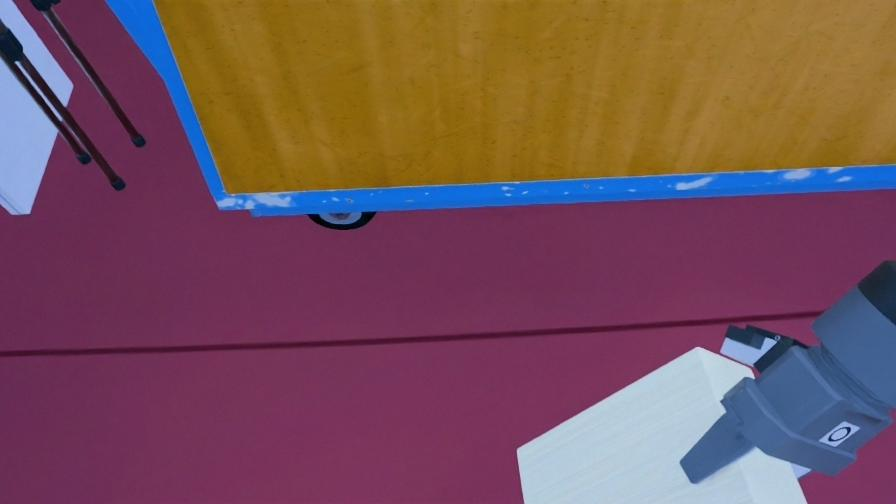

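Call:
move:
  target: {"side": "right", "x": 0.40, "y": -0.22, "z": 0.60, "quat_wxyz": [0.612, 0.354, -0.354, 0.612]}
  min_time_s: 2.5
  cameras: []

Call:
move:
  target: {"side": "right", "x": 0.40, "y": -0.20, "z": 0.80, "quat_wxyz": [0.612, 0.354, -0.354, 0.612]}
  min_time_s: 2.5
  cameras: ["head_camera"]

Scene clock: 238.63 s.
Joint torques (N m): left_arm=[16.82 10.81 2.37 5.63 -0.1 0.56 -0.15] | right_arm=[-8.8 -18.44 -7.41 -5.83 -1.58 -8.1 0.13]
External joint torques (N m): left_arm=[-1.48 -2.08 -0.19 -0.08 -0.14 -0.24 -0.18] | right_arm=[-4.02 -2.07 -3.95 -5.35 -1.35 -6.45 0.09]
Motor temperatures (°C): left_arm=[32 28 31 36 34 32 37] | right_arm=[35 32 32 31 36 37 34]
Wrist force (N): left_arm=[3.6 -1.6 -6.7] | right_arm=[-23.9 2.1 -13.4]
Wrist torque (N m): left_arm=[-0.11 0.33 0.04] | right_arm=[-0.37 1.75 -0.03]
Wrist force, peak (N): left_arm=[3.5 -2.2 -8.0] | right_arm=[-26.1 2.0 -12.7]
move: done
base_odometry: x=-0.097 y=-0.256 heading=+0.000
lidar_m: 0.86 0.91 1.84 3.99 1.34 0.96 0.88 0.92 1.22 3.11 2.42 0.92
base_status: not commanded
joint_positions: torso_squat_rad=+0.900 torso_shift_rad=+0.200 torso_pitch_rad=+0.870 torso_yaw_rad=+0.300 left_shoulder_pitch_rad=+0.037 left_shoulder_roll_rad=+0.400 left_shoulder_yaw_rad=-0.040 left_elbow_rad=-0.500 left_forearm_roll_rad=+0.000 left_wrist_pitch_rad=+0.000 left_hand_roll_rad=+0.000 left_gripper_m=+0.099 right_shoulder_pitch_rad=-0.592 right_shoulder_roll_rad=-2.234 right_shoulder_yaw_rad=+1.085 right_elbow_rad=-1.950 right_forearm_roll_rad=-0.489 right_wrist_pitch_rad=-0.874 right_hand_roll_rad=-0.213 right_gripper_m=+0.074 head_pan_rad=-0.300 head_tilt_rad=+0.200
joint_status: all done
wheel_motors_off: 0
motor_effort: left_wheel=+4(5) right_wheel=-5(7)
chest: x=+0.0951 y=+0.0000 z=+0.9065 quat_wxyz=(+0.897, +0.063, +0.417, +0.136) (m; base frame)
left_hand: x=-0.3225 y=+0.5339 z=+0.4826 quat_wxyz=(+0.945, +0.232, +0.229, -0.021) (m; base frame)
right_hand: x=+0.3998 y=-0.2210 z=+0.5990 quat_wxyz=(+0.613, +0.354, -0.352, +0.613) (m; base frame)
right_hand_status: reached (checked arc, planned for 2.5 s): 1 mm and 0.3 deg off.
pictures: none
No camera images: "cameras" was empty.

Scene clock: 241.47 s.
Joint torques (N m): left_arm=[16.87 10.89 2.46 5.54 -0.2 0.61 -0.17] | right_arm=[-10.96 -13.83 -2.98 1.65 -3.4 -7.13 -0.21]
External joint torques (N m): left_arm=[-1.43 -2 -0.1 -0.17 -0.24 -0.19 -0.2] | right_arm=[-6.53 -1.73 -0.69 -1.53 -2.68 -5.61 -0.25]
Motor temperatures (°C): left_arm=[32 28 31 36 34 32 37] | right_arm=[35 32 32 31 36 37 34]
Wrist force (N): left_arm=[3.4 -1.5 -6.5] | right_arm=[-23.4 2.0 -12.8]
Wrist torque (N m): left_arm=[-0.13 0.25 0.05] | right_arm=[-0.25 1.72 -0.05]
Wrist force, peak (N): left_arm=[4.3 -1.6 -7.0] | right_arm=[-25.5 2.3 -13.7]
move: done
base_odometry: x=-0.097 y=-0.256 heading=+0.000
lidar_m: 0.87 0.90 1.84 3.99 1.34 0.97 0.88 0.91 1.22 3.13 2.42 0.92
base_status: not commanded
joint_positions: torso_squat_rad=+0.900 torso_shift_rad=+0.200 torso_pitch_rad=+0.870 torso_yaw_rad=+0.300 left_shoulder_pitch_rad=+0.037 left_shoulder_roll_rad=+0.400 left_shoulder_yaw_rad=-0.040 left_elbow_rad=-0.500 left_forearm_roll_rad=+0.000 left_wrist_pitch_rad=+0.000 left_hand_roll_rad=+0.000 left_gripper_m=+0.099 right_shoulder_pitch_rad=-0.827 right_shoulder_roll_rad=-2.974 right_shoulder_yaw_rad=+1.159 right_elbow_rad=-2.289 right_forearm_roll_rad=-0.588 right_wrist_pitch_rad=-1.210 right_hand_roll_rad=-0.445 right_gripper_m=+0.074 head_pan_rad=-0.300 head_tilt_rad=+0.200
joint_status: all done
wheel_motors_off: 0
motor_effort: left_wheel=+4(5) right_wheel=-4(6)
chest: x=+0.0951 y=+0.0000 z=+0.9065 quat_wxyz=(+0.897, +0.063, +0.417, +0.136) (m; base frame)
left_hand: x=-0.3225 y=+0.5339 z=+0.4826 quat_wxyz=(+0.945, +0.232, +0.229, -0.021) (m; base frame)
right_hand: x=+0.3999 y=-0.2002 z=+0.7992 quat_wxyz=(+0.613, +0.354, -0.353, +0.612) (m; base frame)
right_hand_status: reached (checked arc, planned for 2.5 s): 1 mm and 0.1 deg off.
pictures: head_camera
camera_calibration:
head_camera: T_world_to_cam=[[-0.012621, -0.999496, -0.0291342, 0.0384973], [-0.848191, 0.0261315, -0.529045, 0.812652], [0.52954, 0.0180343, -0.848094, 0.67111], [0, 0, 0, 1]] pos_world=[0.334391, 0.00513908, 1.00021]

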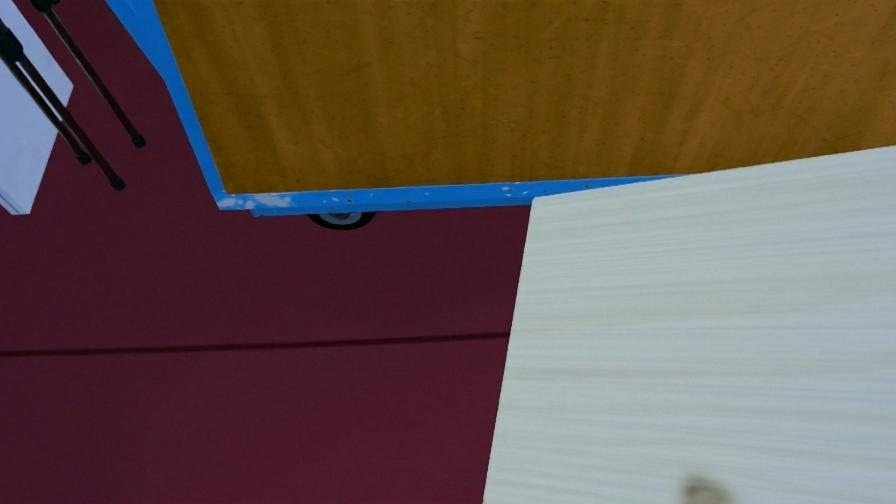

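Call:
move:
  base: {"turn_rad_s": 0.4, "for_s": 0.77}
  cameras: []

Call:
move:
  base: {"x_m_s": 0.15, "for_s": 2.33}
  cameras: []

Call:
move:
  base: {"turn_rad_s": -0.4, "for_s": 0.77}
  cameras: ["head_camera"]

Scene clock: 245.67 s.
Joint torques (N m): left_arm=[16.94 10.67 2.52 5.58 -0.21 0.5 -0.2] | right_arm=[-10.79 -13.66 -3.89 1.88 -3.35 -7.4 -0.26]
External joint torques (N m): left_arm=[-1.36 -2.22 -0.04 -0.12 -0.25 -0.3 -0.23] | right_arm=[-6.36 -1.56 -1.6 -1.29 -2.63 -5.88 -0.3]
Motor temperatures (°C): left_arm=[32 28 31 36 34 32 37] | right_arm=[35 32 32 31 36 37 34]
Wrist force (N): left_arm=[4.3 -1.8 -7.0] | right_arm=[-23.6 1.6 -13.2]
Wrist torque (N m): left_arm=[-0.09 0.43 0.02] | right_arm=[-0.27 1.72 -0.03]
Wrist force, peak (N): left_arm=[3.7 -2.4 -7.3] | right_arm=[-24.1 2.3 -13.7]
move: done
base_odometry: x=-0.097 y=-0.256 heading=+0.293
lidar_m: 0.88 1.31 3.31 1.83 1.07 0.91 0.91 1.03 1.79 3.35 1.02 0.87
base_status: done (sent for 0.77 of 0.77 s)
joint_positions: torso_squat_rad=+0.900 torso_shift_rad=+0.200 torso_pitch_rad=+0.870 torso_yaw_rad=+0.300 left_shoulder_pitch_rad=+0.037 left_shoulder_roll_rad=+0.400 left_shoulder_yaw_rad=-0.040 left_elbow_rad=-0.500 left_forearm_roll_rad=+0.000 left_wrist_pitch_rad=+0.000 left_hand_roll_rad=+0.000 left_gripper_m=+0.099 right_shoulder_pitch_rad=-0.827 right_shoulder_roll_rad=-2.974 right_shoulder_yaw_rad=+1.159 right_elbow_rad=-2.289 right_forearm_roll_rad=-0.588 right_wrist_pitch_rad=-1.210 right_hand_roll_rad=-0.445 right_gripper_m=+0.074 head_pan_rad=-0.300 head_tilt_rad=+0.200
joint_status: not commanded
wheel_motors_off: 0
motor_effort: left_wheel=-2(37) right_wheel=+15(40)
chest: x=+0.0951 y=+0.0000 z=+0.9065 quat_wxyz=(+0.897, +0.063, +0.417, +0.136) (m; base frame)
left_hand: x=-0.3226 y=+0.5338 z=+0.4826 quat_wxyz=(+0.945, +0.231, +0.229, -0.021) (m; base frame)
right_hand: x=+0.4000 y=-0.2002 z=+0.7992 quat_wxyz=(+0.613, +0.354, -0.353, +0.612) (m; base frame)
pictures: none
No camera images: "cameras" was empty.

Scene clock: 248.70 s.
Joint torques (N m): left_arm=[17.21 10.67 2.16 5.57 -0.21 0.56 -0.23] | right_arm=[-10.63 -13.83 -3.54 1.85 -3.18 -7.3 -0.09]
External joint torques (N m): left_arm=[-1.09 -2.21 -0.39 -0.14 -0.25 -0.24 -0.26] | right_arm=[-6.2 -1.73 -1.25 -1.32 -2.47 -5.78 -0.14]
Motor temperatures (°C): left_arm=[32 28 31 36 34 32 37] | right_arm=[35 32 32 30 36 38 34]
Wrist force (N): left_arm=[3.6 -2.0 -6.7] | right_arm=[-23.7 1.6 -13.6]
Wrist torque (N m): left_arm=[-0.02 0.32 0.06] | right_arm=[-0.26 1.76 -0.02]
Wrist force, peak (N): left_arm=[4.7 -2.0 -6.9] | right_arm=[-24.9 -0.4 -13.6]
move: done
base_odometry: x=+0.238 y=-0.154 heading=+0.293
lidar_m: 0.53 0.92 1.58 2.50 1.45 1.25 1.25 1.41 2.47 1.08 0.62 0.53
base_status: done (sent for 2.33 of 2.33 s)
joint_positions: torso_squat_rad=+0.900 torso_shift_rad=+0.200 torso_pitch_rad=+0.870 torso_yaw_rad=+0.300 left_shoulder_pitch_rad=+0.037 left_shoulder_roll_rad=+0.400 left_shoulder_yaw_rad=-0.040 left_elbow_rad=-0.500 left_forearm_roll_rad=+0.000 left_wrist_pitch_rad=+0.000 left_hand_roll_rad=+0.000 left_gripper_m=+0.099 right_shoulder_pitch_rad=-0.827 right_shoulder_roll_rad=-2.974 right_shoulder_yaw_rad=+1.159 right_elbow_rad=-2.289 right_forearm_roll_rad=-0.588 right_wrist_pitch_rad=-1.210 right_hand_roll_rad=-0.445 right_gripper_m=+0.074 head_pan_rad=-0.300 head_tilt_rad=+0.200
joint_status: not commanded
wheel_motors_off: 0
motor_effort: left_wheel=+1(25) right_wheel=-1(48)
chest: x=+0.0951 y=+0.0000 z=+0.9065 quat_wxyz=(+0.897, +0.063, +0.417, +0.136) (m; base frame)
left_hand: x=-0.3225 y=+0.5339 z=+0.4825 quat_wxyz=(+0.945, +0.231, +0.229, -0.021) (m; base frame)
right_hand: x=+0.4000 y=-0.2002 z=+0.7992 quat_wxyz=(+0.613, +0.354, -0.353, +0.612) (m; base frame)
pictures: none
No camera images: "cameras" was empty.

Scene clock: 250.60 s.
Joint torques (N m): left_arm=[17.04 11.15 2.44 5.68 -0.29 0.55 -0.16] | right_arm=[-10.26 -13.12 -3.75 2.07 -3.4 -7.23 -0.27]
External joint torques (N m): left_arm=[-1.26 -1.73 -0.11 -0.03 -0.33 -0.25 -0.19] | right_arm=[-5.83 -1.02 -1.46 -1.11 -2.68 -5.71 -0.31]
Motor temperatures (°C): left_arm=[32 28 31 36 34 32 37] | right_arm=[35 31 32 30 36 38 34]
Wrist force (N): left_arm=[4.3 -2.7 -6.9] | right_arm=[-23.4 2.2 -13.1]
Wrist torque (N m): left_arm=[0.05 0.43 0.08] | right_arm=[-0.34 1.77 -0.03]
Wrist force, peak (N): left_arm=[4.3 -2.7 -6.9] | right_arm=[-23.8 1.4 -14.1]
move: done
base_odometry: x=+0.238 y=-0.154 heading=+0.000
lidar_m: 0.52 0.56 0.98 4.68 1.85 1.31 1.19 1.26 1.69 4.29 0.80 0.56
base_status: done (sent for 0.77 of 0.77 s)
joint_positions: torso_squat_rad=+0.900 torso_shift_rad=+0.200 torso_pitch_rad=+0.870 torso_yaw_rad=+0.300 left_shoulder_pitch_rad=+0.037 left_shoulder_roll_rad=+0.400 left_shoulder_yaw_rad=-0.040 left_elbow_rad=-0.500 left_forearm_roll_rad=+0.000 left_wrist_pitch_rad=+0.000 left_hand_roll_rad=+0.000 left_gripper_m=+0.099 right_shoulder_pitch_rad=-0.827 right_shoulder_roll_rad=-2.974 right_shoulder_yaw_rad=+1.159 right_elbow_rad=-2.289 right_forearm_roll_rad=-0.588 right_wrist_pitch_rad=-1.210 right_hand_roll_rad=-0.445 right_gripper_m=+0.074 head_pan_rad=-0.300 head_tilt_rad=+0.200
joint_status: not commanded
wheel_motors_off: 0
motor_effort: left_wheel=+12(23) right_wheel=-6(35)
chest: x=+0.0951 y=+0.0000 z=+0.9065 quat_wxyz=(+0.897, +0.063, +0.417, +0.136) (m; base frame)
left_hand: x=-0.3225 y=+0.5339 z=+0.4826 quat_wxyz=(+0.945, +0.232, +0.229, -0.021) (m; base frame)
right_hand: x=+0.4000 y=-0.2002 z=+0.7992 quat_wxyz=(+0.613, +0.354, -0.353, +0.612) (m; base frame)
pictures: head_camera
camera_calibration:
head_camera: T_world_to_cam=[[-0.0126406, -0.999497, -0.0290936, 0.0384762], [-0.848198, 0.0261264, -0.529035, 0.812648], [0.529528, 0.0179898, -0.848101, 0.671109], [0, 0, 0, 1]] pos_world=[0.334401, 0.00515218, 1.00021]

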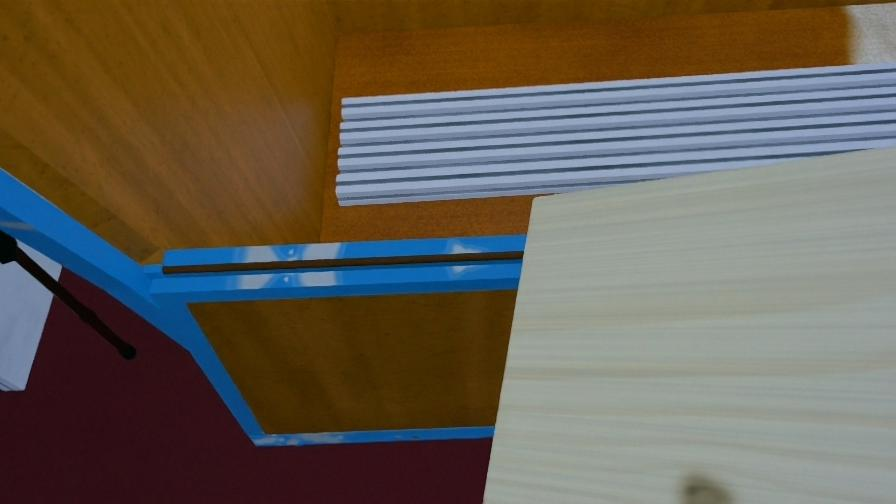

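Call:
move:
  base: {"x_m_s": 0.12, "for_s": 2.67}
  cameras: ["head_camera"]

Scene clock: 257.97 s.
Joint torques (N m): left_arm=[17.17 10.88 2.48 5.71 -0.13 0.58 -0.26] | right_arm=[-10.52 -13.23 -3.97 1.79 -3.26 -7.21 -0.21]
External joint torques (N m): left_arm=[-1.13 -2.01 -0.08 0 -0.17 -0.22 -0.29] | right_arm=[-6.09 -1.13 -1.68 -1.38 -2.54 -5.7 -0.25]
Motor temperatures (°C): left_arm=[32 28 31 36 34 32 37] | right_arm=[35 31 32 30 36 38 34]
Wrist force (N): left_arm=[3.5 -1.4 -7.5] | right_arm=[-23.2 1.3 -12.9]
Wrist torque (N m): left_arm=[-0.12 0.31 0.07] | right_arm=[-0.20 1.79 -0.02]
Wrist force, peak (N): left_arm=[3.1 -1.9 -7.6] | right_arm=[-25.0 -0.5 -13.6]
move: done
base_odometry: x=+0.558 y=-0.154 heading=+0.000
lidar_m: 0.21 0.22 0.31 1.49 2.29 1.65 1.53 1.59 2.12 1.00 0.32 0.23
base_status: done (sent for 2.67 of 2.67 s)
joint_positions: torso_squat_rad=+0.900 torso_shift_rad=+0.200 torso_pitch_rad=+0.870 torso_yaw_rad=+0.300 left_shoulder_pitch_rad=+0.037 left_shoulder_roll_rad=+0.400 left_shoulder_yaw_rad=-0.040 left_elbow_rad=-0.500 left_forearm_roll_rad=+0.000 left_wrist_pitch_rad=+0.000 left_hand_roll_rad=+0.000 left_gripper_m=+0.099 right_shoulder_pitch_rad=-0.827 right_shoulder_roll_rad=-2.975 right_shoulder_yaw_rad=+1.159 right_elbow_rad=-2.289 right_forearm_roll_rad=-0.588 right_wrist_pitch_rad=-1.210 right_hand_roll_rad=-0.445 right_gripper_m=+0.074 head_pan_rad=-0.300 head_tilt_rad=+0.200
joint_status: not commanded
wheel_motors_off: 0
motor_effort: left_wheel=-1(45) right_wheel=+0(26)
chest: x=+0.0951 y=+0.0000 z=+0.9065 quat_wxyz=(+0.897, +0.063, +0.417, +0.136) (m; base frame)
left_hand: x=-0.3225 y=+0.5339 z=+0.4825 quat_wxyz=(+0.945, +0.231, +0.229, -0.021) (m; base frame)
right_hand: x=+0.4000 y=-0.2002 z=+0.7993 quat_wxyz=(+0.613, +0.354, -0.353, +0.612) (m; base frame)
pictures: head_camera
camera_calibration:
head_camera: T_world_to_cam=[[-0.0126175, -0.999498, -0.0290631, 0.0384623], [-0.848181, 0.0260912, -0.529063, 0.812659], [0.529556, 0.0179753, -0.848084, 0.671106], [0, 0, 0, 1]] pos_world=[0.334379, 0.00517634, 1.00022]

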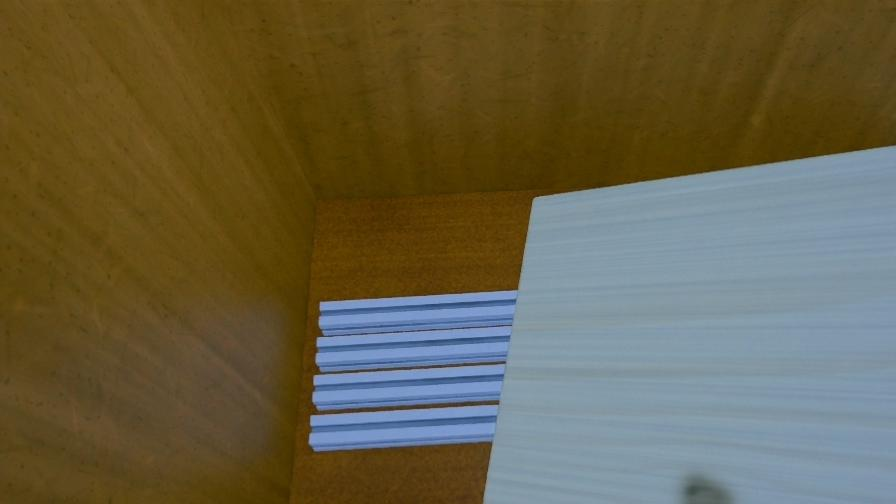

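Call:
move:
  target: {"side": "right", "x": 0.418, "y": -0.04, "z": 0.74, "quat_wxyz": [0.603, 0.359, -0.348, 0.622]}
  min_time_s: 2
  cameras: ["head_camera"]

Scene clock: 266.80 s.
Joint torques (N m): left_arm=[16.97 10.61 2.44 5.69 -0.3 0.48 -0.23] | right_arm=[-16.28 -4.77 -11.81 -0.41 -1.57 -7.77 0.2]
External joint torques (N m): left_arm=[-1.33 -2.27 -0.12 -0.02 -0.34 -0.32 -0.26] | right_arm=[-6.66 4.36 -6.7 -1.1 -1.43 -6.16 0.16]
Motor temperatures (°C): left_arm=[32 28 31 36 34 32 37] | right_arm=[34 31 32 30 36 38 34]
Wrist force (N): left_arm=[3.3 -1.7 -6.8] | right_arm=[-23.2 1.7 -13.5]
Wrist torque (N m): left_arm=[-0.05 0.32 0.06] | right_arm=[-0.35 1.75 -0.03]
Wrist force, peak (N): left_arm=[3.8 -1.3 -7.4] | right_arm=[-24.8 2.1 -13.6]
move: done
base_odometry: x=+0.558 y=-0.154 heading=+0.000
lidar_m: 0.21 0.22 0.30 1.47 2.31 1.65 1.53 1.59 2.12 0.99 0.31 0.22
base_status: not commanded
joint_positions: torso_squat_rad=+0.900 torso_shift_rad=+0.200 torso_pitch_rad=+0.870 torso_yaw_rad=+0.300 left_shoulder_pitch_rad=+0.037 left_shoulder_roll_rad=+0.400 left_shoulder_yaw_rad=-0.040 left_elbow_rad=-0.500 left_forearm_roll_rad=+0.000 left_wrist_pitch_rad=+0.000 left_hand_roll_rad=+0.000 left_gripper_m=+0.099 right_shoulder_pitch_rad=-0.521 right_shoulder_roll_rad=-2.673 right_shoulder_yaw_rad=+0.400 right_elbow_rad=-2.472 right_forearm_roll_rad=-1.059 right_wrist_pitch_rad=-0.528 right_hand_roll_rad=-0.288 right_gripper_m=+0.074 head_pan_rad=-0.300 head_tilt_rad=+0.200
joint_status: all done
wheel_motors_off: 0
motor_effort: left_wheel=+1(1) right_wheel=-1(3)
chest: x=+0.0951 y=+0.0000 z=+0.9065 quat_wxyz=(+0.897, +0.063, +0.417, +0.136) (m; base frame)
left_hand: x=-0.3225 y=+0.5339 z=+0.4825 quat_wxyz=(+0.945, +0.231, +0.229, -0.021) (m; base frame)
right_hand: x=+0.4180 y=-0.0410 z=+0.7391 quat_wxyz=(+0.604, +0.358, -0.346, +0.622) (m; base frame)
right_hand_status: reached (checked arc, planned for 2.0 s): 1 mm and 0.2 deg off.
pictures: head_camera
camera_calibration:
head_camera: T_world_to_cam=[[-0.0126113, -0.9995, -0.0290049, 0.0384259], [-0.848173, 0.0260555, -0.529078, 0.812665], [0.529569, 0.0179288, -0.848078, 0.671106], [0, 0, 0, 1]] pos_world=[0.334369, 0.00520016, 1.00023]

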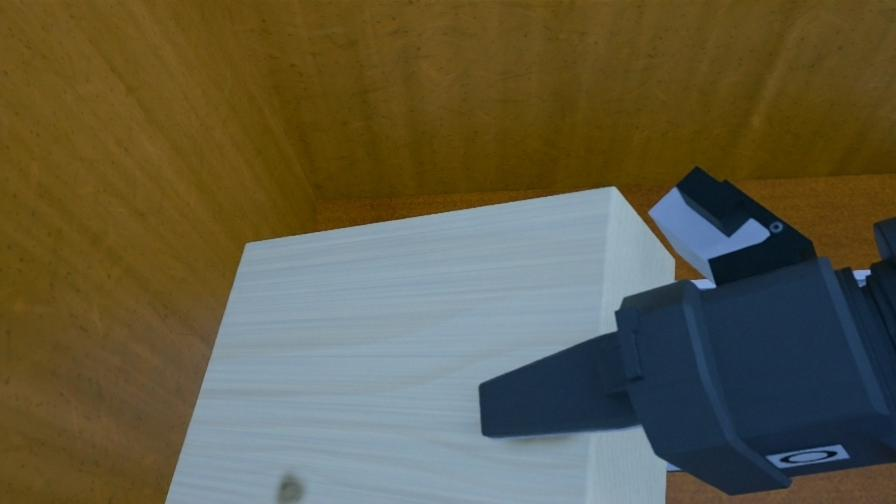

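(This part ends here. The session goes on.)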